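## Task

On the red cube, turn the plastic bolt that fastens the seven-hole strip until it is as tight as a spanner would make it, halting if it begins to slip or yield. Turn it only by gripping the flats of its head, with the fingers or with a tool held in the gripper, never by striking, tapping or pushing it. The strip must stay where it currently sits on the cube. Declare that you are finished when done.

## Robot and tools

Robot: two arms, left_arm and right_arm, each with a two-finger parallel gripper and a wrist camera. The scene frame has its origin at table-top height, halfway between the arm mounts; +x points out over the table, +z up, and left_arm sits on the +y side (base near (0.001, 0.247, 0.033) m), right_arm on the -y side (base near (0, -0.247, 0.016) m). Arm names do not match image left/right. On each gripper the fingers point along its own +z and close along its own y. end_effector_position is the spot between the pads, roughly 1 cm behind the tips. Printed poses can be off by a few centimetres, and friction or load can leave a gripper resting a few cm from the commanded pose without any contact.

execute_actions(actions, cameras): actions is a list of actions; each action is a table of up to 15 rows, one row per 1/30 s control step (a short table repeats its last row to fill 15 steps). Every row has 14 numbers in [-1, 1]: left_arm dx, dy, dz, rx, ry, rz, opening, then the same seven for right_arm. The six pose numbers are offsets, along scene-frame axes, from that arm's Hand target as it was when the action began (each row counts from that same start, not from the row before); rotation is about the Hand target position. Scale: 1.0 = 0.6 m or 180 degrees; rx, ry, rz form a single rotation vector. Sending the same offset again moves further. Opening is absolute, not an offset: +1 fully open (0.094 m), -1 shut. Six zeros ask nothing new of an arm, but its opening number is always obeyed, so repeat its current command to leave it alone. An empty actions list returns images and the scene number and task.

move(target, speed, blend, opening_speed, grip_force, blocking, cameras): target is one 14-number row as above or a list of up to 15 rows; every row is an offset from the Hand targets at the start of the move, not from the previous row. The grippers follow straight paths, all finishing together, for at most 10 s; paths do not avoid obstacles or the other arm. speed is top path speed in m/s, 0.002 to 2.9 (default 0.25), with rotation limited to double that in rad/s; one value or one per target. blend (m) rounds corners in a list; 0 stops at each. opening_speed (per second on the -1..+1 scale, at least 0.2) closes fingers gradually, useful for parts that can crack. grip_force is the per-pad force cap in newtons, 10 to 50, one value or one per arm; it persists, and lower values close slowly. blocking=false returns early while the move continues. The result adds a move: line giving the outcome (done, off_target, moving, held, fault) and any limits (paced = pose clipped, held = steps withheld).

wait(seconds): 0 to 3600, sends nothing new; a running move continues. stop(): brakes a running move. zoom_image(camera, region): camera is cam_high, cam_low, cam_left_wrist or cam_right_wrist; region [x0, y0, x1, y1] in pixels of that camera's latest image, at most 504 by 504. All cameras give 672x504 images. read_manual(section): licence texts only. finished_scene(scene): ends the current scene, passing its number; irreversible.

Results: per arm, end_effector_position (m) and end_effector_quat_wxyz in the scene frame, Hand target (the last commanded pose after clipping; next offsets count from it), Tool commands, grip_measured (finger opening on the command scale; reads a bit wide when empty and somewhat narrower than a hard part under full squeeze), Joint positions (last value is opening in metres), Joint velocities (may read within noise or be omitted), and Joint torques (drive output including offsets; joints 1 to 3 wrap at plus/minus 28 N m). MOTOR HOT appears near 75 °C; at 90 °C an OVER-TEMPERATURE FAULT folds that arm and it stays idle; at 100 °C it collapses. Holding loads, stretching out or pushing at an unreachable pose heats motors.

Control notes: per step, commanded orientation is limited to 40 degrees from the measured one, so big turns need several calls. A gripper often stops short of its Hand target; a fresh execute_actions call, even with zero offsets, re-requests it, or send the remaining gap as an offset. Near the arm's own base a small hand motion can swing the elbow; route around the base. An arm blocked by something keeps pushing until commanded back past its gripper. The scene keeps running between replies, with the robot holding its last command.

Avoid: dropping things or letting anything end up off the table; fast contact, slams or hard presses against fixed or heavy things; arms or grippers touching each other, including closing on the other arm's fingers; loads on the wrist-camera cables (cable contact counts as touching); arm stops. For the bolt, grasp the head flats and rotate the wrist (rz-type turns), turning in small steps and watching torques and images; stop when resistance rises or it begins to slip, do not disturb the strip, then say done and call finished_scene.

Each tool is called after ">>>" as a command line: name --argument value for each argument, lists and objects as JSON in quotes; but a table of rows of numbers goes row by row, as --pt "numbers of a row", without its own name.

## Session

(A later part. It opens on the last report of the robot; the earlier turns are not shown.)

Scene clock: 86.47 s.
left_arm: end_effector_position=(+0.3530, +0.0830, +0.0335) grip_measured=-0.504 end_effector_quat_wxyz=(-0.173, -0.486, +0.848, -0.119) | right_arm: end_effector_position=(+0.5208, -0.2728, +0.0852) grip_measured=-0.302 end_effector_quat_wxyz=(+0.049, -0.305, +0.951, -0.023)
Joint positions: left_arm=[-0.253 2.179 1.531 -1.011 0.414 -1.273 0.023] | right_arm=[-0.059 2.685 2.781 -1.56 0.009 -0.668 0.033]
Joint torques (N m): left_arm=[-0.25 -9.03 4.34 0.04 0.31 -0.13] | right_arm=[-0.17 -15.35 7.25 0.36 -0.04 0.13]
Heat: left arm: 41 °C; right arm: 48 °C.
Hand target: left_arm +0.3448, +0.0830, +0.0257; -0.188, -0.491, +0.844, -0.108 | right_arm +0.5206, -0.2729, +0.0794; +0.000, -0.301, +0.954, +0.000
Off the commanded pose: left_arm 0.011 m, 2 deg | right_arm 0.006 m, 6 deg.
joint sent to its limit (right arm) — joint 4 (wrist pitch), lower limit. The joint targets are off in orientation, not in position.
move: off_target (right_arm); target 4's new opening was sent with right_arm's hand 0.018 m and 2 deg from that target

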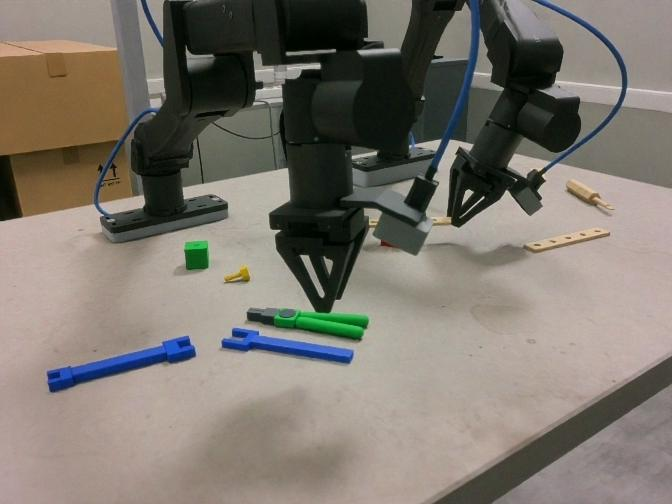

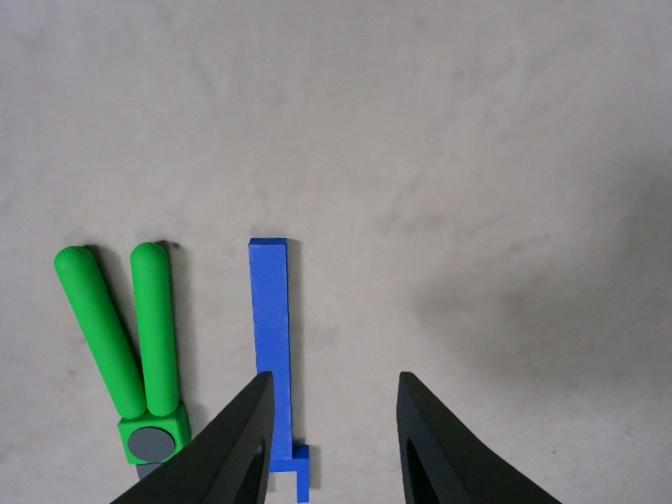

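>>> move --pt "0 0 0 0 0 0 -0.56 -0.0143 0.0335 -0.05 0 0 0.003 -0.3" --pt "0 0 0 0 0 0 -0.56 -0.0143 0.0335 -0.105 0 0 0.003 -0.3" --speed 0.12 --cameras '["cam_low","cam_right_wrist"]'

>>> zoom_image --camera "cam_low" --region '[220, 280, 400, 380]'

Scene clock: 92.30 s.
left_arm: end_effector_position=(+0.3530, +0.0830, +0.0335) grip_measured=-0.504 end_effector_quat_wxyz=(-0.173, -0.486, +0.848, -0.119) | right_arm: end_effector_position=(+0.5119, -0.2561, +0.0199) grip_measured=-0.302 end_effector_quat_wxyz=(-0.002, -0.306, +0.952, -0.004)
Joint positions: left_arm=[-0.253 2.179 1.531 -1.011 0.414 -1.273 0.023] | right_arm=[-0.027 2.729 2.609 -1.451 0.009 -0.638 0.033]
Joint torques (N m): left_arm=[-0.24 -9.02 4.3 0.05 0.31 -0.13] | right_arm=[0.53 -17.84 4.34 0.42 -0.02 0.09]
Heat: left arm: 41 °C; right arm: 49 °C.
Hand target: left_arm +0.3448, +0.0830, +0.0257; -0.188, -0.491, +0.844, -0.108 | right_arm +0.5122, -0.2528, +0.0165; +0.000, -0.305, +0.952, +0.000
Off the commanded pose: left_arm 0.011 m, 2 deg | right_arm 0.005 m, 1 deg.
move: done

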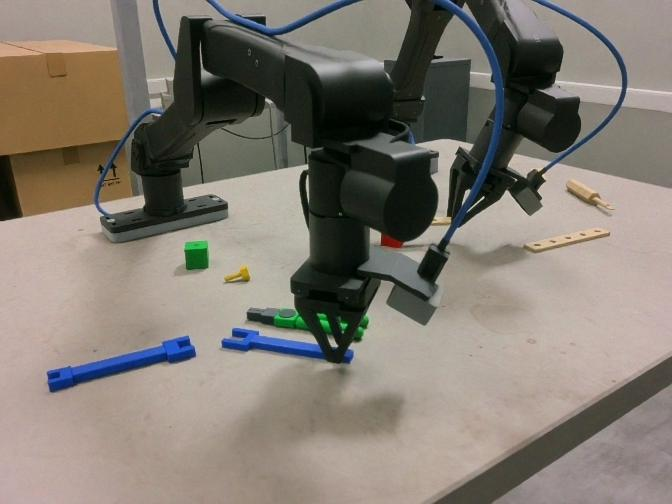

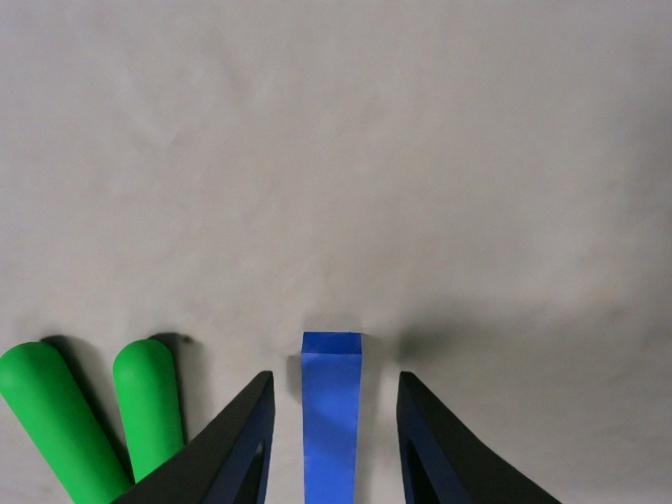

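Scaled by 2.800.

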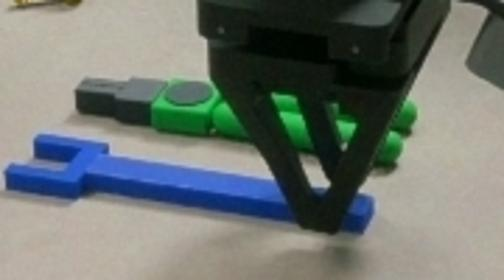

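>>> move --pt "0 0 0 0 0 0 -0.56 0.002 0 -0.021 0 0 0 -0.3" --pt "0 0 0 0 0 0 -0.56 0.002 0 -0.021 0 0 0 -0.9" --pt "0 0 0 0 0 0 -0.56 0 0 0.139 0 0 0 -0.9" --pt "0 0 0 0 0 0 -0.56 -0.212 0.1547 0.12 0 0 -0.538 -0.9" --speed '[0.06,0.1,0.12,0.25]' --cameras '["cam_low","cam_right_wrist","cam_high"]'

Scene clock: 101.63 s.
left_arm: end_effector_position=(+0.3530, +0.0830, +0.0335) grip_measured=-0.504 end_effector_quat_wxyz=(-0.173, -0.486, +0.848, -0.119) | right_arm: end_effector_position=(+0.3845, -0.1628, +0.0768) grip_measured=-0.696 end_effector_quat_wxyz=(-0.015, +0.509, +0.861, -0.011)
Joint positions: left_arm=[-0.253 2.179 1.531 -1.011 0.414 -1.273 0.023] | right_arm=[0.201 2.101 1.722 -1.229 -0.004 1.28 0.014]
Joint torques (N m): left_arm=[-0.27 -9.05 4.29 0.05 0.31 -0.12] | right_arm=[0.5 -16.75 4.01 0.36 0.02 0.15]
Heat: left arm: 41 °C; right arm: 53 °C.
Hand target: left_arm +0.3448, +0.0830, +0.0257; -0.188, -0.491, +0.844, -0.108 | right_arm +0.3849, -0.1601, +0.0884; +0.000, +0.510, +0.860, +0.000
Off the commanded pose: left_arm 0.011 m, 2 deg | right_arm 0.012 m, 2 deg.
move: off_target (right_arm)
Images, in order (width x height): cam_high 672x504, cam_low 672x504, cam_right_wrist 672x504.

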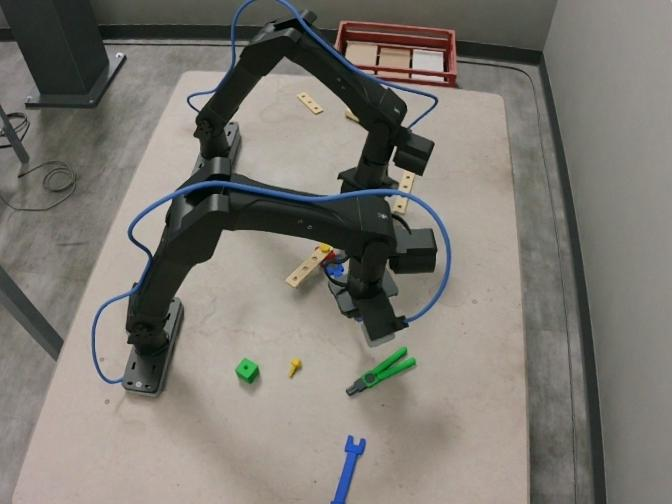

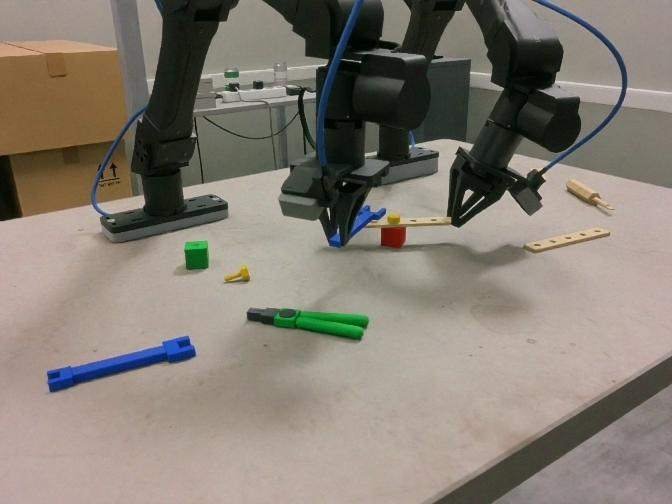

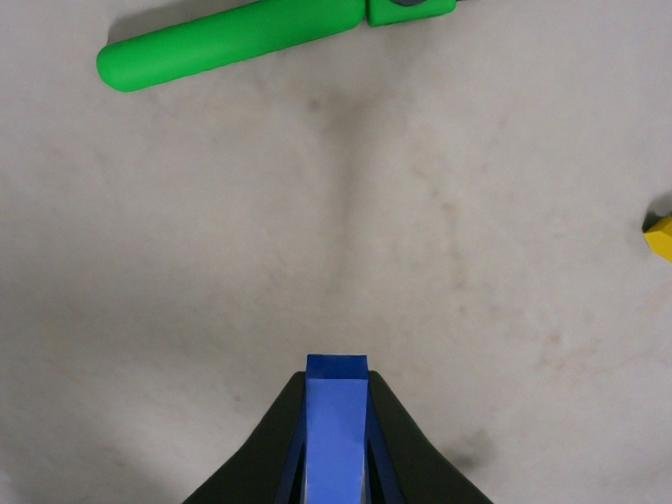

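>>> move --pt "0 0 0 0 0 0 -0.56 -0.0193 0.0333 0 0 0 0 -0.9" --pt "0 0 0 0 0 0 -0.56 -0.0193 0.0333 -0.035 0 0 0 -0.9" --speed '[0.08,0.05]' --cameras '["cam_low","cam_high"]'

>>> zoom_image --camera "cam_low" --region '[320, 180, 440, 260]'

>>> zoom_image --camera "cam_high" --region '[270, 210, 390, 300]'

Scene clock: 106.33 s.
left_arm: end_effector_position=(+0.3530, +0.0830, +0.0335) grip_measured=-0.504 end_effector_quat_wxyz=(-0.173, -0.486, +0.848, -0.119) | right_arm: end_effector_position=(+0.3732, -0.1408, +0.0616) grip_measured=-0.696 end_effector_quat_wxyz=(-0.010, +0.507, +0.862, -0.007)
Joint positions: left_arm=[-0.253 2.179 1.531 -1.011 0.414 -1.273 0.023] | right_arm=[0.262 2.075 1.621 -1.139 -0.004 1.337 0.014]
Joint torques (N m): left_arm=[-0.23 -8.98 4.31 0.04 0.31 -0.12] | right_arm=[0.23 -15.17 4.1 0.37 0.06 0.16]
Heat: left arm: 41 °C; right arm: 53 °C.
Hand target: left_arm +0.3448, +0.0830, +0.0257; -0.188, -0.491, +0.844, -0.108 | right_arm +0.3733, -0.1400, +0.0675; +0.000, +0.510, +0.860, +0.000
Off the commanded pose: left_arm 0.011 m, 2 deg | right_arm 0.006 m, 1 deg.
move: done
Images, in order (width x height): cam_high 672x504, cam_low 672x504.

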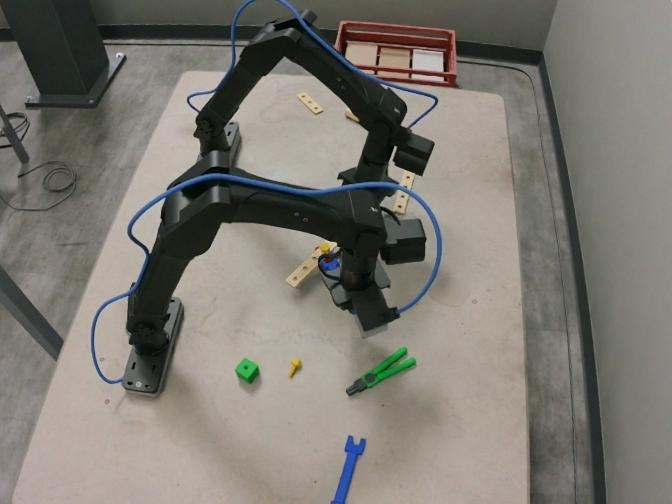

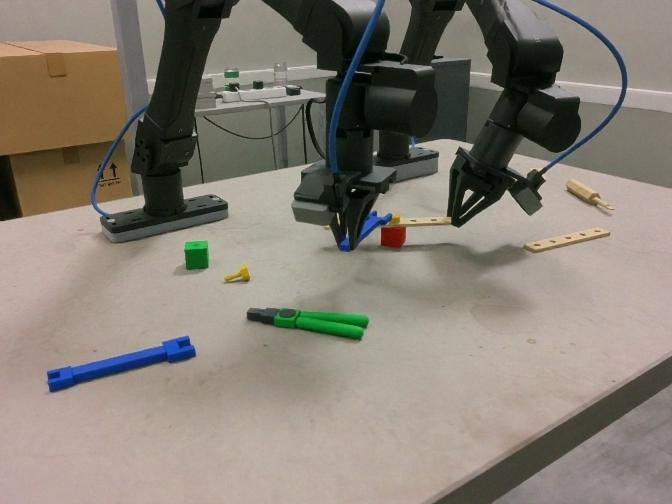

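Scaled by 4.200.

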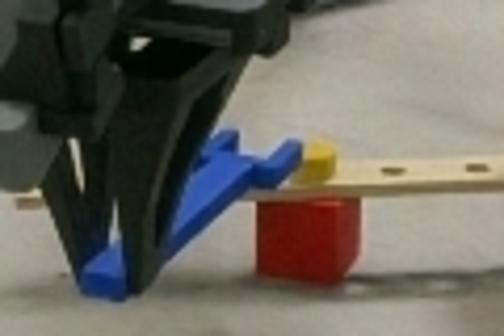

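Scaled by 4.200.

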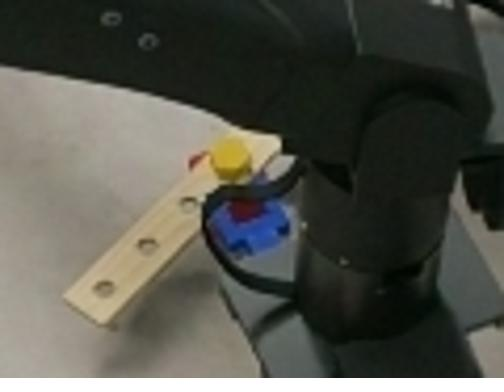

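>>> move --target '[0,0,0,0,0,0,-0.56,0.0,0.0,-0.02,0,0,0,-0.9]' --speed 0.04 --cameras '["cam_low","cam_high"]'

>>> zoom_image --camera "cam_low" --region '[320, 180, 440, 260]'

>>> zoom_image --camera "cam_high" --region '[290, 220, 370, 280]'

Scene clock: 108.50 s.
left_arm: end_effector_position=(+0.3530, +0.0830, +0.0335) grip_measured=-0.504 end_effector_quat_wxyz=(-0.173, -0.486, +0.848, -0.119) | right_arm: end_effector_position=(+0.3739, -0.1406, +0.0535) grip_measured=-0.696 end_effector_quat_wxyz=(-0.006, +0.507, +0.862, -0.003)
Joint positions: left_arm=[-0.253 2.179 1.531 -1.011 0.414 -1.273 0.023] | right_arm=[0.262 2.075 1.588 -1.096 -0.004 1.337 0.014]
Joint torques (N m): left_arm=[-0.25 -9.01 4.33 0.04 0.3 -0.12] | right_arm=[0.34 -13.96 4.3 0.42 0.05 0.14]
Heat: left arm: 41 °C; right arm: 52 °C.
Hand target: left_arm +0.3448, +0.0830, +0.0257; -0.188, -0.491, +0.844, -0.108 | right_arm +0.3734, -0.1400, +0.0555; +0.000, +0.510, +0.860, +0.000
Off the commanded pose: left_arm 0.011 m, 2 deg | right_arm 0.002 m, 1 deg.
move: done
Images, in order (width x height): cam_high 672x504, cam_low 672x504.

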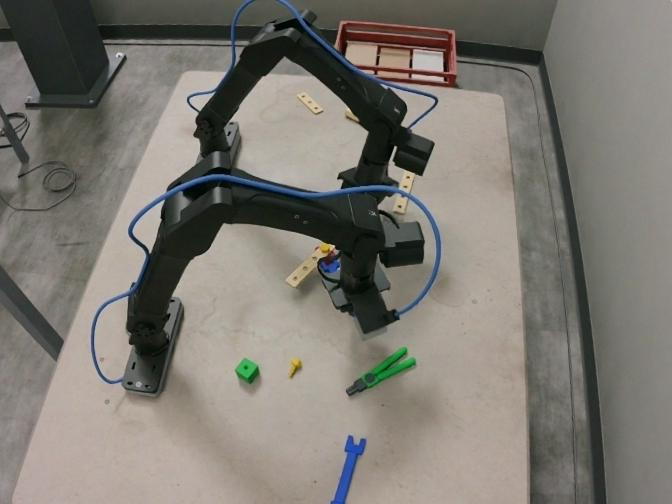

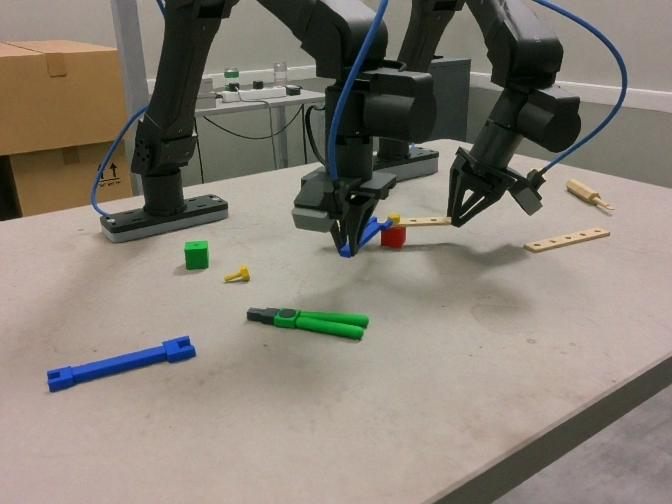

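Scaled by 4.200.

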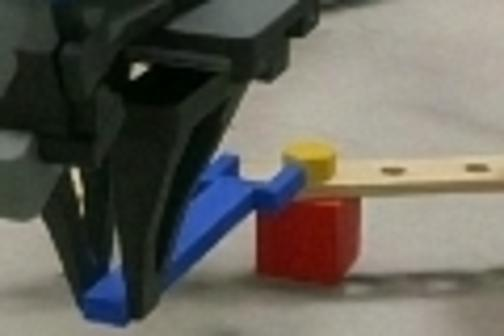

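Scaled by 6.300.

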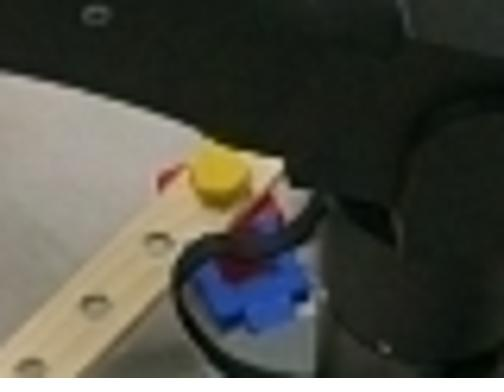

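>>> move --target '[0,0,0,0,0,0,-0.56,0,0,-0.01,0,0,0,-0.9]' --speed 0.05 --cameras '["cam_low","cam_high"]'

Scene clock: 115.30 s.
left_arm: end_effector_position=(+0.3530, +0.0830, +0.0335) grip_measured=-0.504 end_effector_quat_wxyz=(-0.173, -0.486, +0.848, -0.119) | right_arm: end_effector_position=(+0.3742, -0.1405, +0.0495) grip_measured=-0.696 end_effector_quat_wxyz=(-0.004, +0.507, +0.862, -0.001)
Joint positions: left_arm=[-0.253 2.179 1.531 -1.011 0.414 -1.273 0.023] | right_arm=[0.262 2.075 1.572 -1.074 -0.004 1.337 0.014]
Joint torques (N m): left_arm=[-0.25 -9.03 4.29 0.05 0.3 -0.12] | right_arm=[0.27 -13.53 4.44 0.43 0.02 0.16]
Heat: left arm: 41 °C; right arm: 50 °C.
Hand target: left_arm +0.3448, +0.0830, +0.0257; -0.188, -0.491, +0.844, -0.108 | right_arm +0.3734, -0.1400, +0.0494; +0.000, +0.510, +0.860, +0.000
Off the commanded pose: left_arm 0.011 m, 2 deg | right_arm 0.001 m, 1 deg.
move: done
Images, in order (width x height): cam_high 672x504, cam_low 672x504.

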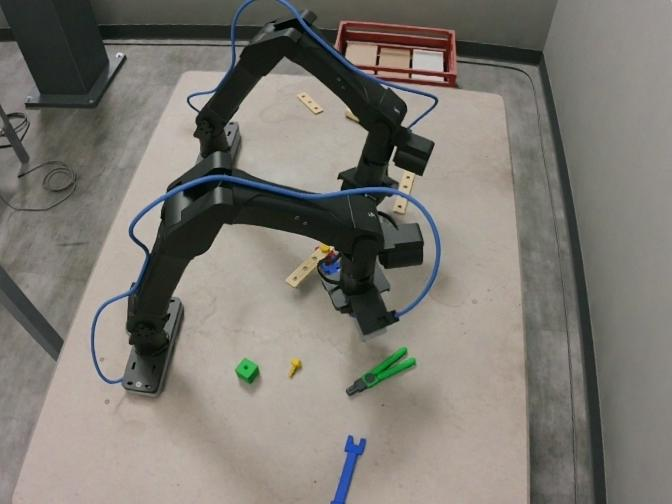

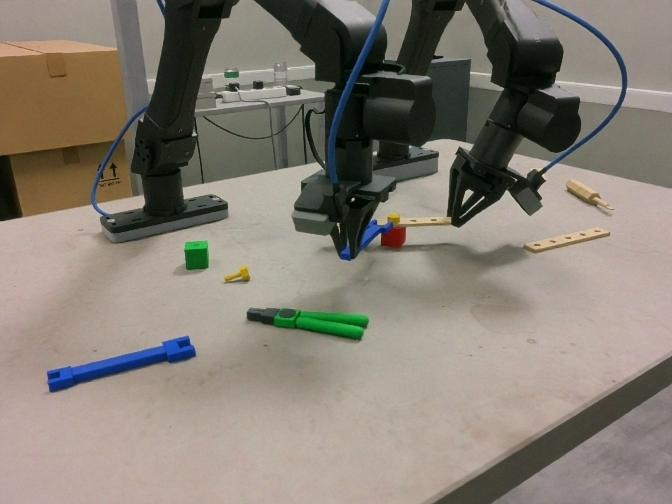

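>>> zoom_image --camera "cam_low" --region '[340, 190, 460, 270]'

>>> zoom_image --camera "cam_high" --region '[290, 220, 370, 280]'

Scaled by 4.200.

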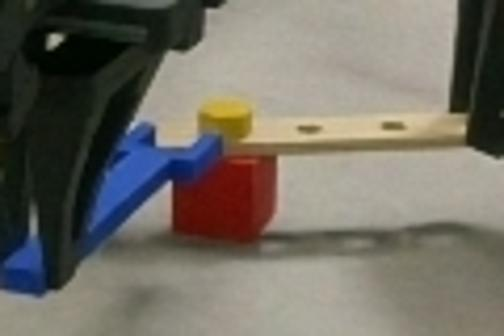

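Scaled by 6.300.

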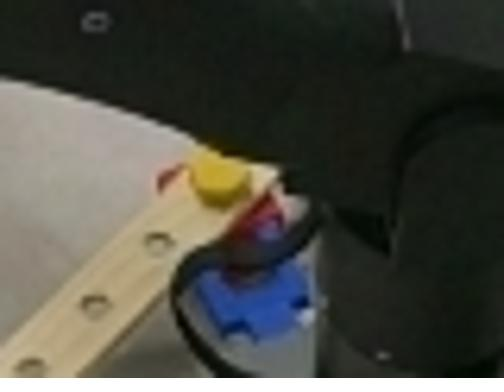

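>>> zoom_image --camera "cam_low" --region '[366, 208, 416, 248]'

Scaled by 10.080.

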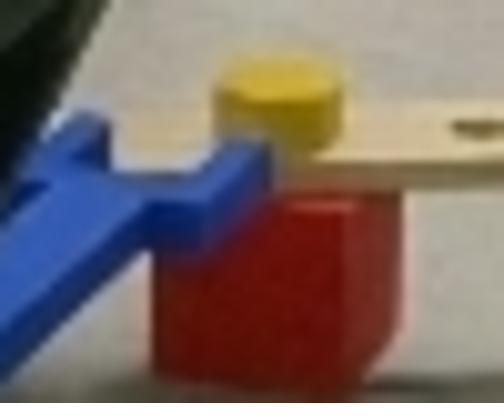

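>>> move --target '[0,0,0,0,0,0,-0.56,-0.008,0.0146,0.0055,0,0,0,-0.9]' --speed 0.05 --cameras '["cam_low","cam_high"]'

>>> zoom_image --camera "cam_low" --region '[366, 208, 416, 248]'

>>> zoom_image --camera "cam_high" --region '[290, 220, 370, 280]'

Scene clock: 123.37 s.
left_arm: end_effector_position=(+0.3530, +0.0830, +0.0335) grip_measured=-0.504 end_effector_quat_wxyz=(-0.173, -0.486, +0.848, -0.119) | right_arm: end_effector_position=(+0.3720, -0.1324, +0.0495) grip_measured=-0.696 end_effector_quat_wxyz=(-0.004, +0.509, +0.861, -0.001)
Joint positions: left_arm=[-0.253 2.179 1.531 -1.011 0.414 -1.273 0.023] | right_arm=[0.284 2.075 1.572 -1.074 -0.004 1.362 0.014]
Joint torques (N m): left_arm=[-0.24 -9.07 4.3 0.05 0.31 -0.12] | right_arm=[0.55 -14.38 3.73 0.37 0.04 0.14]
Heat: left arm: 41 °C; right arm: 48 °C.
Hand target: left_arm +0.3448, +0.0830, +0.0257; -0.188, -0.491, +0.844, -0.108 | right_arm +0.3686, -0.1313, +0.0527; +0.000, +0.510, +0.860, +0.000
Off the commanded pose: left_arm 0.011 m, 2 deg | right_arm 0.005 m, 0 deg.
move: done
Images, in order (width x height): cam_high 672x504, cam_low 672x504.

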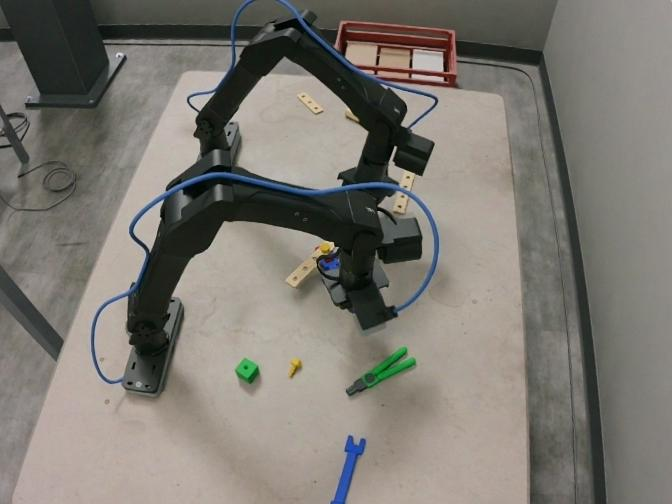

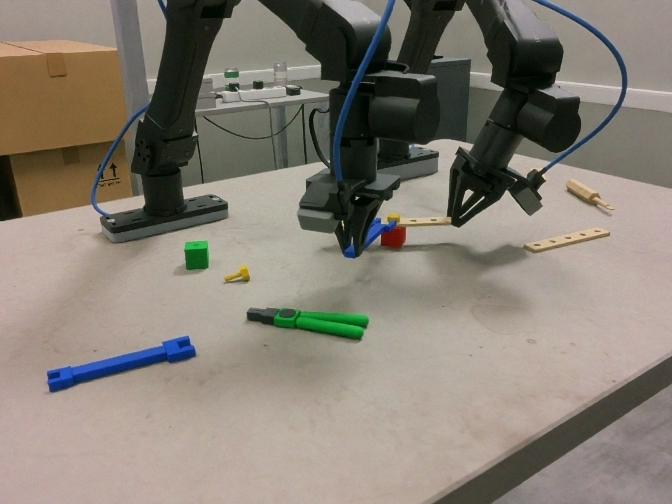

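Scaled by 10.080.

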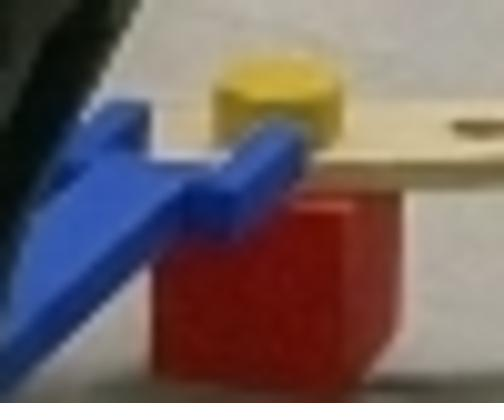

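Scaled by 6.300.

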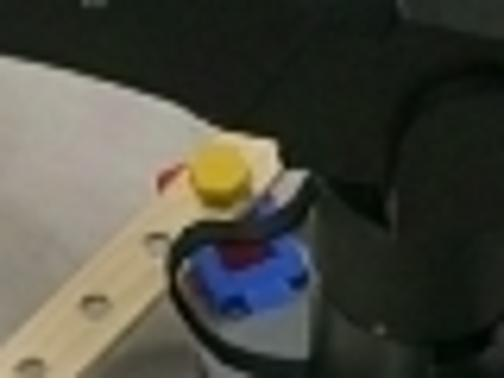

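>>> move --target '[0,0,0,0,0,0,-0.56,-0.0064,0.0117,0,0,0,0,-0.9]' --speed 0.05 --cameras '["cam_low","cam_high"]'

>>> zoom_image --camera "cam_low" --region '[366, 208, 416, 248]'

>>> zoom_image --camera "cam_high" --region '[290, 220, 370, 280]'

Scene clock: 126.73 s.
left_arm: end_effector_position=(+0.3530, +0.0830, +0.0335) grip_measured=-0.504 end_effector_quat_wxyz=(-0.173, -0.486, +0.848, -0.119) | right_arm: end_effector_position=(+0.3666, -0.1263, +0.0471) grip_measured=-0.696 end_effector_quat_wxyz=(-0.007, +0.509, +0.861, -0.005)
Joint positions: left_arm=[-0.253 2.179 1.531 -1.011 0.414 -1.273 0.023] | right_arm=[0.303 2.075 1.562 -1.074 -0.004 1.381 0.014]
Joint torques (N m): left_arm=[-0.24 -9.05 4.34 0.04 0.31 -0.12] | right_arm=[0.73 -14.76 3.92 0.36 0.03 0.13]
Heat: left arm: 41 °C; right arm: 47 °C.
Hand target: left_arm +0.3448, +0.0830, +0.0257; -0.188, -0.491, +0.844, -0.108 | right_arm +0.3647, -0.1243, +0.0527; +0.000, +0.510, +0.860, +0.000
Off the commanded pose: left_arm 0.011 m, 2 deg | right_arm 0.006 m, 1 deg.
move: done
Images, in order (width x height): cam_high 672x504, cam_low 672x504.

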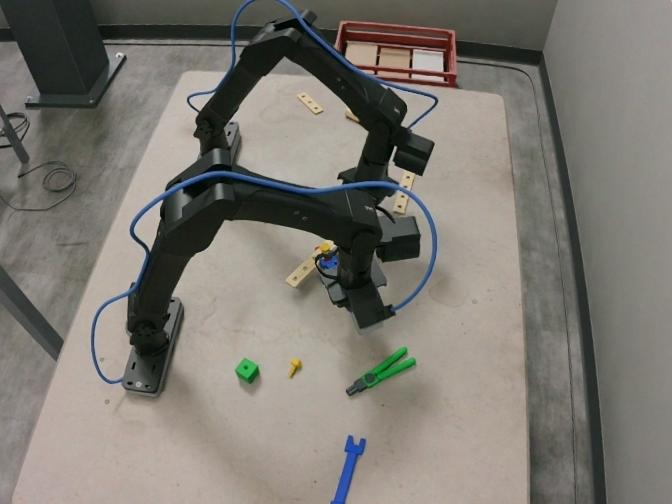

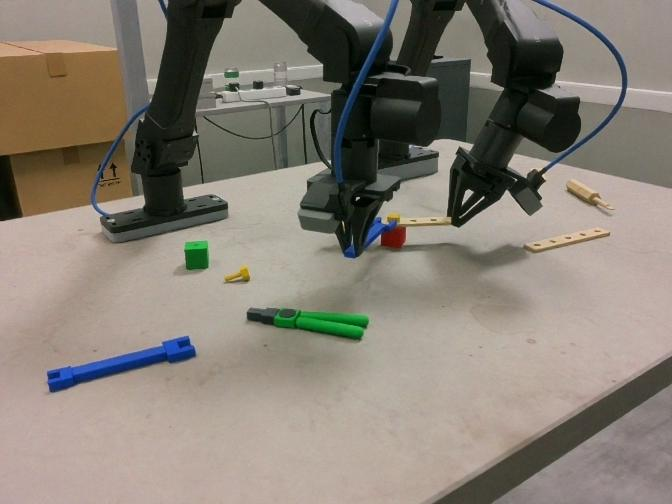

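Scaled by 10.080.

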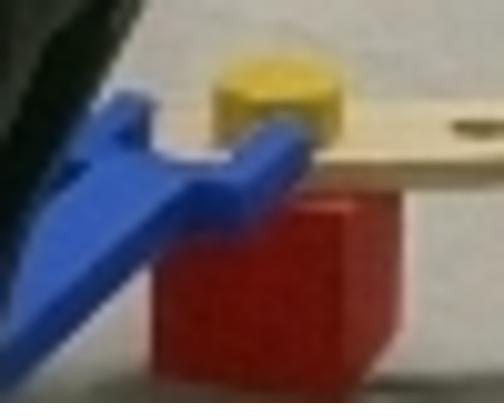

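Scaled by 6.300.

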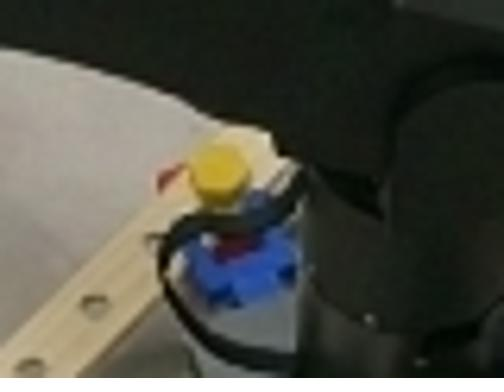

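>>> move --pt "0 0 0 0 0 0 -0.56 0.0096 -0.0175 0 0 0 0 -0.9" --pt "0 0 0 0 0 0 -0.56 0.0096 -0.0175 0.0117 0 0 0 -0.9" --speed 0.05 --cameras '["cam_low","cam_high"]'

>>> zoom_image --camera "cam_low" --region '[366, 208, 416, 248]'

Scene clock: 131.23 s.
left_arm: end_effector_position=(+0.3530, +0.0829, +0.0335) grip_measured=-0.504 end_effector_quat_wxyz=(-0.173, -0.486, +0.848, -0.119) | right_arm: end_effector_position=(+0.3667, -0.1313, +0.0471) grip_measured=-0.696 end_effector_quat_wxyz=(-0.009, +0.507, +0.862, -0.006)
Joint positions: left_arm=[-0.253 2.179 1.531 -1.011 0.414 -1.273 0.023] | right_arm=[0.29 2.075 1.562 -1.079 -0.006 1.365 0.014]
Joint torques (N m): left_arm=[-0.25 -9.03 4.31 0.05 0.31 -0.13] | right_arm=[-0.62 -14.76 6.56 0.13 0.05 -0.04]
Heat: left arm: 41 °C; right arm: 47 °C.
Hand target: left_arm +0.3448, +0.0830, +0.0257; -0.188, -0.491, +0.844, -0.109 | right_arm +0.3705, -0.1347, +0.0598; +0.000, +0.510, +0.860, +0.000
Off the commanded pose: left_arm 0.011 m, 2 deg | right_arm 0.014 m, 1 deg.
move: off_target (right_arm)
Images, in order (width x height): cam_high 672x504, cam_low 672x504.

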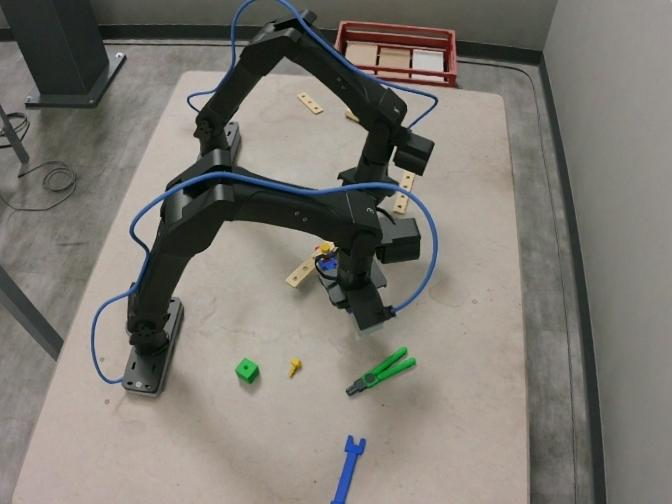

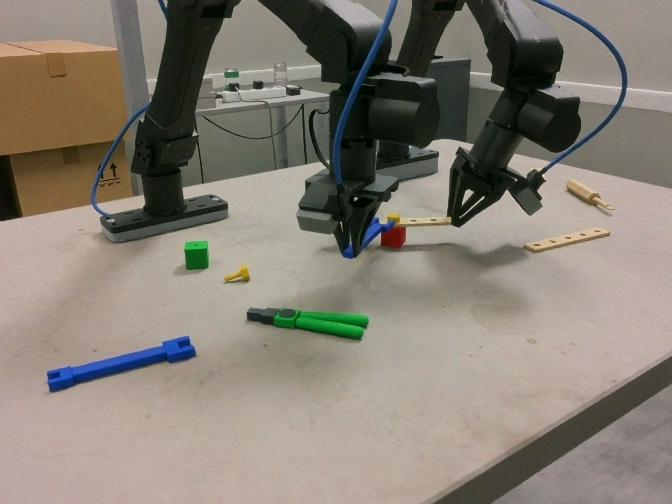

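Scaled by 10.080.

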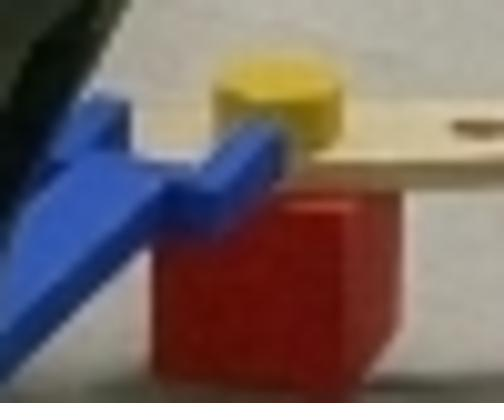

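>>> move --target '[0,0,0,0,0,0,-0.56,0,0,0.012,0,0,0,-0.9]' --speed 0.06

Scene clock: 132.57 s.
left_arm: end_effector_position=(+0.3530, +0.0829, +0.0335) grip_measured=-0.504 end_effector_quat_wxyz=(-0.173, -0.486, +0.848, -0.119) | right_arm: end_effector_position=(+0.3633, -0.1324, +0.0496) grip_measured=-0.696 end_effector_quat_wxyz=(-0.015, +0.507, +0.862, -0.012)
Joint positions: left_arm=[-0.253 2.179 1.531 -1.011 0.414 -1.273 0.023] | right_arm=[0.29 2.075 1.571 -1.106 -0.006 1.364 0.014]
Joint torques (N m): left_arm=[-0.24 -9.03 4.3 0.05 0.3 -0.12] | right_arm=[-0.83 -15.42 7.2 0.1 0.03 0.03]
Heat: left arm: 41 °C; right arm: 47 °C.
Hand target: left_arm +0.3448, +0.0830, +0.0257; -0.188, -0.491, +0.844, -0.109 | right_arm +0.3705, -0.1347, +0.0670; +0.000, +0.510, +0.860, +0.000
Off the commanded pose: left_arm 0.011 m, 2 deg | right_arm 0.019 m, 2 deg.
move: off_target (right_arm)

>>> move --target '[0,0,0,0,0,0,-0.56,0.005,0,0.01,0,0,0,-0.9]' --speed 0.06

Scene clock: 134.03 s.
left_arm: end_effector_position=(+0.3530, +0.0829, +0.0335) grip_measured=-0.504 end_effector_quat_wxyz=(-0.173, -0.486, +0.848, -0.119) | right_arm: end_effector_position=(+0.3669, -0.1313, +0.0579) grip_measured=-0.696 end_effector_quat_wxyz=(-0.013, +0.506, +0.862, -0.010)
Joint positions: left_arm=[-0.253 2.179 1.531 -1.011 0.414 -1.273 0.023] | right_arm=[0.29 2.075 1.606 -1.134 -0.006 1.362 0.014]
Joint torques (N m): left_arm=[-0.25 -9.03 4.31 0.03 0.31 -0.14] | right_arm=[-0.91 -14.84 7.27 0.08 0.04 -0.01]
Heat: left arm: 41 °C; right arm: 47 °C.
Hand target: left_arm +0.3448, +0.0830, +0.0257; -0.188, -0.491, +0.844, -0.109 | right_arm +0.3735, -0.1347, +0.0730; +0.000, +0.510, +0.860, +0.000
Off the commanded pose: left_arm 0.011 m, 2 deg | right_arm 0.017 m, 2 deg.
move: off_target (right_arm)

>>> move --target '[0,0,0,0,0,0,-0.56,0.001,-0.0045,-0.013,0,0,0,-0.9]' --speed 0.06 --cameras '["cam_low"]'

>>> zoom_image --camera "cam_low" --region '[366, 208, 416, 248]'

Scene clock: 135.70 s.
left_arm: end_effector_position=(+0.3530, +0.0829, +0.0335) grip_measured=-0.504 end_effector_quat_wxyz=(-0.173, -0.486, +0.848, -0.119) | right_arm: end_effector_position=(+0.3682, -0.1350, +0.0579) grip_measured=-0.696 end_effector_quat_wxyz=(-0.013, +0.508, +0.861, -0.010)
Joint positions: left_arm=[-0.253 2.179 1.531 -1.011 0.414 -1.273 0.023] | right_arm=[0.28 2.075 1.606 -1.133 -0.006 1.356 0.014]
Joint torques (N m): left_arm=[-0.25 -9.02 4.31 0.04 0.3 -0.12] | right_arm=[-0.81 -14.35 5.38 0.42 0.09 0.01]
Heat: left arm: 41 °C; right arm: 46 °C.
Hand target: left_arm +0.3448, +0.0830, +0.0257; -0.188, -0.491, +0.844, -0.109 | right_arm +0.3741, -0.1375, +0.0652; +0.000, +0.510, +0.860, +0.000
Off the commanded pose: left_arm 0.011 m, 2 deg | right_arm 0.010 m, 2 deg.
move: done

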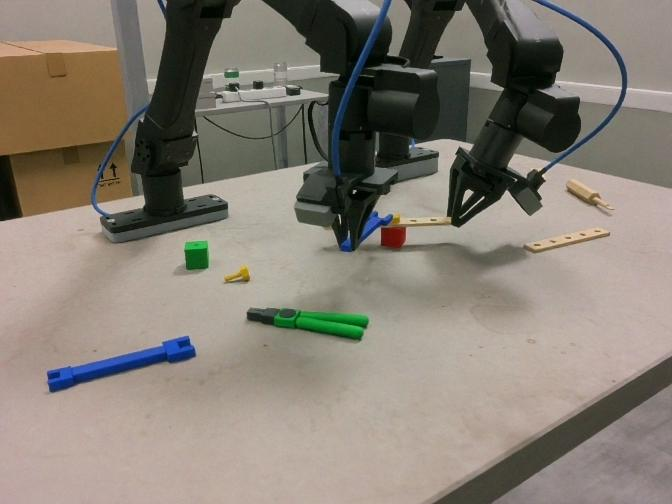

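Scaled by 10.080.

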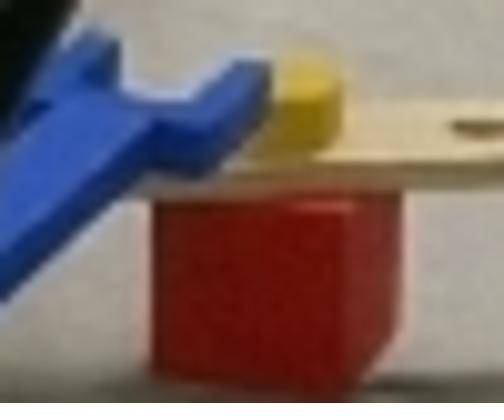

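>>> move --target '[0,0,0,0,0,0,-0.56,0,0,-0.012,0,0,0,-0.9]' --speed 0.05

Scene clock: 137.83 s.
left_arm: end_effector_position=(+0.3530, +0.0829, +0.0335) grip_measured=-0.504 end_effector_quat_wxyz=(-0.173, -0.486, +0.848, -0.119) | right_arm: end_effector_position=(+0.3744, -0.1332, +0.0578) grip_measured=-0.696 end_effector_quat_wxyz=(-0.004, +0.507, +0.862, +0.000)
Joint positions: left_arm=[-0.253 2.179 1.531 -1.011 0.414 -1.273 0.023] | right_arm=[0.28 2.075 1.606 -1.107 -0.006 1.355 0.014]
Joint torques (N m): left_arm=[-0.25 -9.03 4.3 0.05 0.3 -0.12] | right_arm=[-0.69 -13.68 3.81 0.47 0.08 -0.01]
Heat: left arm: 41 °C; right arm: 46 °C.
Hand target: left_arm +0.3448, +0.0830, +0.0257; -0.188, -0.491, +0.844, -0.109 | right_arm +0.3741, -0.1374, +0.0580; +0.000, +0.510, +0.860, +0.000
Off the commanded pose: left_arm 0.011 m, 2 deg | right_arm 0.004 m, 1 deg.
move: done

>>> move --target '[0,0,0,0,0,0,-0.56,-0.011,-0.001,0,0,0,0,-0.9]' --speed 0.05 --cameras '["cam_low","cam_high"]'

>>> zoom_image --camera "cam_low" --region '[366, 208, 416, 248]'

>>> zoom_image --camera "cam_high" --region '[300, 230, 350, 270]'

Scene clock: 140.93 s.
left_arm: end_effector_position=(+0.3530, +0.0829, +0.0335) grip_measured=-0.504 end_effector_quat_wxyz=(-0.173, -0.486, +0.848, -0.119) | right_arm: end_effector_position=(+0.3653, -0.1359, +0.0481) grip_measured=-0.696 end_effector_quat_wxyz=(-0.014, +0.507, +0.862, -0.010)
Joint positions: left_arm=[-0.253 2.179 1.531 -1.011 0.414 -1.273 0.023] | right_arm=[0.28 2.075 1.566 -1.095 -0.006 1.355 0.014]
Joint torques (N m): left_arm=[-0.23 -9.02 4.31 0.06 0.3 -0.13] | right_arm=[-0.55 -16.14 4.12 0.42 0.03 0.09]
Heat: left arm: 41 °C; right arm: 46 °C.
Hand target: left_arm +0.3448, +0.0830, +0.0257; -0.188, -0.491, +0.844, -0.109 | right_arm +0.3675, -0.1380, +0.0580; +0.000, +0.510, +0.860, +0.000
Off the commanded pose: left_arm 0.011 m, 2 deg | right_arm 0.010 m, 2 deg.
move: done
Images, in order (width x height): cam_high 672x504, cam_low 672x504.

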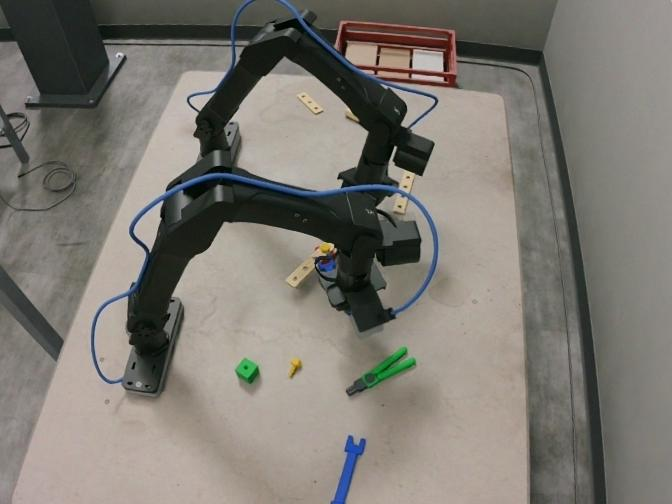

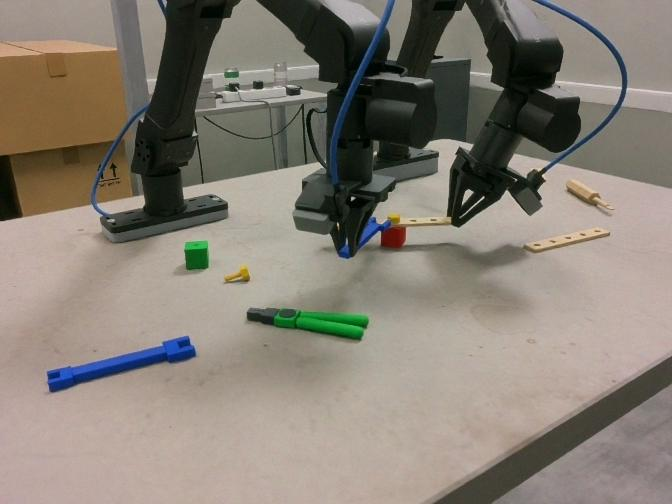

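Scaled by 10.080.

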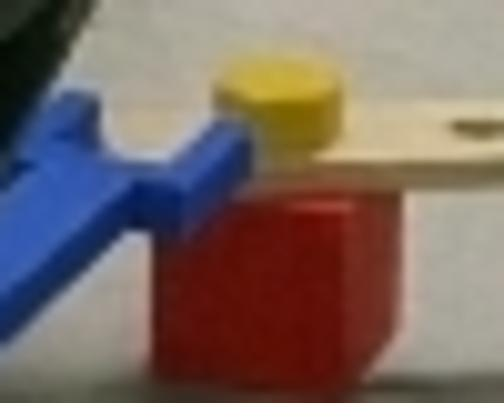

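Scaled by 10.080.

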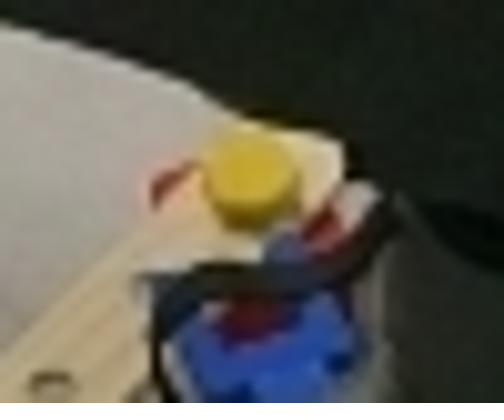

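>>> move --target '[0,0,0,0,0,0,-0.56,0.002,0.001,0.006,0,0,0,-0.9]' --speed 0.05

Scene clock: 143.50 s.
left_arm: end_effector_position=(+0.3530, +0.0829, +0.0335) grip_measured=-0.504 end_effector_quat_wxyz=(-0.173, -0.486, +0.848, -0.119) | right_arm: end_effector_position=(+0.3653, -0.1359, +0.0480) grip_measured=-0.696 end_effector_quat_wxyz=(-0.014, +0.507, +0.862, -0.010)
Joint positions: left_arm=[-0.253 2.179 1.531 -1.011 0.414 -1.273 0.023] | right_arm=[0.28 2.075 1.565 -1.095 -0.006 1.355 0.014]
Joint torques (N m): left_arm=[-0.23 -9.02 4.31 0.05 0.3 -0.13] | right_arm=[-0.35 -15.83 5.57 0.25 0.07 0.09]
Heat: left arm: 41 °C; right arm: 46 °C.
Hand target: left_arm +0.3448, +0.0830, +0.0257; -0.188, -0.491, +0.844, -0.109 | right_arm +0.3686, -0.1375, +0.0615; +0.000, +0.510, +0.860, +0.000
Off the commanded pose: left_arm 0.011 m, 2 deg | right_arm 0.014 m, 2 deg.
move: off_target (right_arm)

>>> move --target '[0,0,0,0,0,0,-0.56,0.001,0,0.005,0,0,0,-0.9]' --speed 0.05

Scene clock: 144.63 s.
left_arm: end_effector_position=(+0.3530, +0.0829, +0.0335) grip_measured=-0.504 end_effector_quat_wxyz=(-0.173, -0.486, +0.848, -0.119) | right_arm: end_effector_position=(+0.3653, -0.1359, +0.0480) grip_measured=-0.696 end_effector_quat_wxyz=(-0.014, +0.507, +0.862, -0.010)
Joint positions: left_arm=[-0.253 2.179 1.531 -1.011 0.414 -1.273 0.023] | right_arm=[0.28 2.075 1.565 -1.095 -0.006 1.355 0.014]
Joint torques (N m): left_arm=[-0.23 -9.03 4.3 0.04 0.31 -0.13] | right_arm=[-0.51 -15.97 6.06 0.08 0.03 0]
Heat: left arm: 41 °C; right arm: 46 °C.
Hand target: left_arm +0.3448, +0.0830, +0.0257; -0.188, -0.491, +0.844, -0.109 | right_arm +0.3692, -0.1375, +0.0645; +0.000, +0.510, +0.860, +0.000
Off the commanded pose: left_arm 0.011 m, 2 deg | right_arm 0.017 m, 2 deg.
move: off_target (right_arm)

>>> move --target '[0,0,0,0,0,0,-0.56,0.005,0.003,0.0,0,0,0,-0.9]' --speed 0.05 --cameras '["cam_low"]'

>>> zoom_image --camera "cam_low" --region '[366, 208, 416, 248]'

Scene clock: 151.83 s.
left_arm: end_effector_position=(+0.3530, +0.0829, +0.0335) grip_measured=-0.504 end_effector_quat_wxyz=(-0.173, -0.486, +0.848, -0.119) | right_arm: end_effector_position=(+0.3665, -0.1355, +0.0500) grip_measured=-0.696 end_effector_quat_wxyz=(-0.013, +0.507, +0.862, -0.009)
Joint positions: left_arm=[-0.253 2.179 1.531 -1.011 0.414 -1.273 0.023] | right_arm=[0.28 2.075 1.574 -1.1 -0.006 1.355 0.014]
Joint torques (N m): left_arm=[-0.24 -9.03 4.31 0.04 0.3 -0.12] | right_arm=[-0.21 -14.76 7.2 0.08 0.04 0.07]
Heat: left arm: 41 °C; right arm: 46 °C.
Hand target: left_arm +0.3448, +0.0830, +0.0257; -0.188, -0.491, +0.844, -0.109 | right_arm +0.3723, -0.1357, +0.0646; +0.000, +0.510, +0.860, +0.000
Off the commanded pose: left_arm 0.011 m, 2 deg | right_arm 0.016 m, 2 deg.
move: off_target (right_arm)

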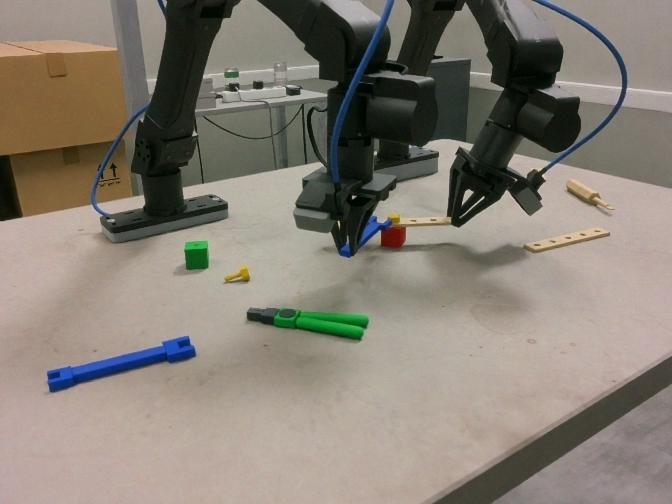

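Scaled by 10.080.

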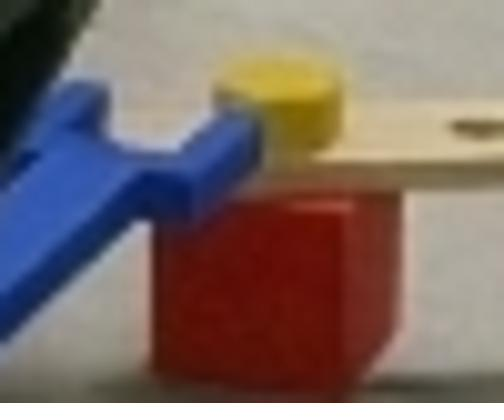

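>>> move --target '[0,0,0,0,0,0,-0.56,0.006,0.002,0.002,0,0,0,-0.9]' --speed 0.05

Scene clock: 153.67 s.
left_arm: end_effector_position=(+0.3530, +0.0829, +0.0335) grip_measured=-0.504 end_effector_quat_wxyz=(-0.173, -0.486, +0.848, -0.119) | right_arm: end_effector_position=(+0.3712, -0.1341, +0.0562) grip_measured=-0.696 end_effector_quat_wxyz=(-0.008, +0.507, +0.862, -0.005)
Joint positions: left_arm=[-0.253 2.179 1.531 -1.011 0.414 -1.273 0.023] | right_arm=[0.28 2.075 1.599 -1.113 -0.006 1.355 0.014]
Joint torques (N m): left_arm=[-0.25 -9.05 4.27 0.04 0.31 -0.12] | right_arm=[-0.25 -13.64 7.49 0.11 0.06 0.09]
Heat: left arm: 41 °C; right arm: 46 °C.
Hand target: left_arm +0.3448, +0.0830, +0.0257; -0.188, -0.491, +0.844, -0.109 | right_arm +0.3759, -0.1345, +0.0658; +0.000, +0.510, +0.860, +0.000
Off the commanded pose: left_arm 0.011 m, 2 deg | right_arm 0.011 m, 1 deg.
move: off_target (right_arm)

>>> move --target '[0,0,0,0,0,0,-0.56,0,0,-0.01,0,0,0,-0.9]' --speed 0.05 --cameras '["cam_low"]'

>>> zoom_image --camera "cam_low" --region '[366, 208, 416, 248]'

Scene clock: 155.43 s.
left_arm: end_effector_position=(+0.3530, +0.0829, +0.0335) grip_measured=-0.504 end_effector_quat_wxyz=(-0.173, -0.486, +0.848, -0.119) | right_arm: end_effector_position=(+0.3711, -0.1341, +0.0562) grip_measured=-0.696 end_effector_quat_wxyz=(-0.008, +0.507, +0.862, -0.005)
Joint positions: left_arm=[-0.253 2.179 1.531 -1.011 0.414 -1.273 0.023] | right_arm=[0.28 2.075 1.599 -1.113 -0.006 1.355 0.014]
Joint torques (N m): left_arm=[-0.23 -9.02 4.3 0.04 0.3 -0.12] | right_arm=[-0.38 -13 5.96 0.36 0.08 0.11]
Heat: left arm: 41 °C; right arm: 46 °C.
Hand target: left_arm +0.3448, +0.0830, +0.0257; -0.188, -0.491, +0.844, -0.109 | right_arm +0.3759, -0.1345, +0.0598; +0.000, +0.510, +0.860, +0.000
Off the commanded pose: left_arm 0.011 m, 2 deg | right_arm 0.006 m, 1 deg.
move: done

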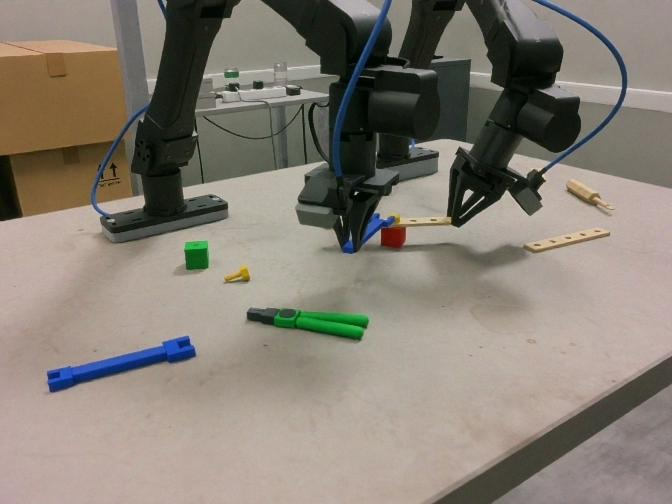

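Scaled by 10.080.

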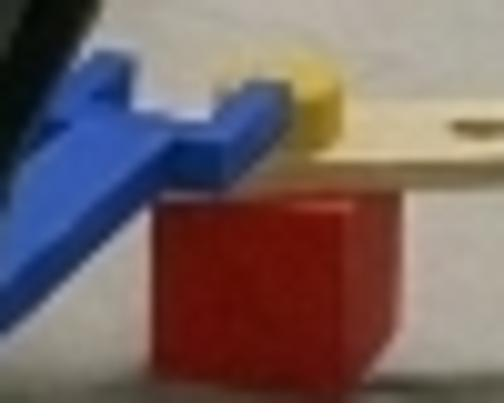

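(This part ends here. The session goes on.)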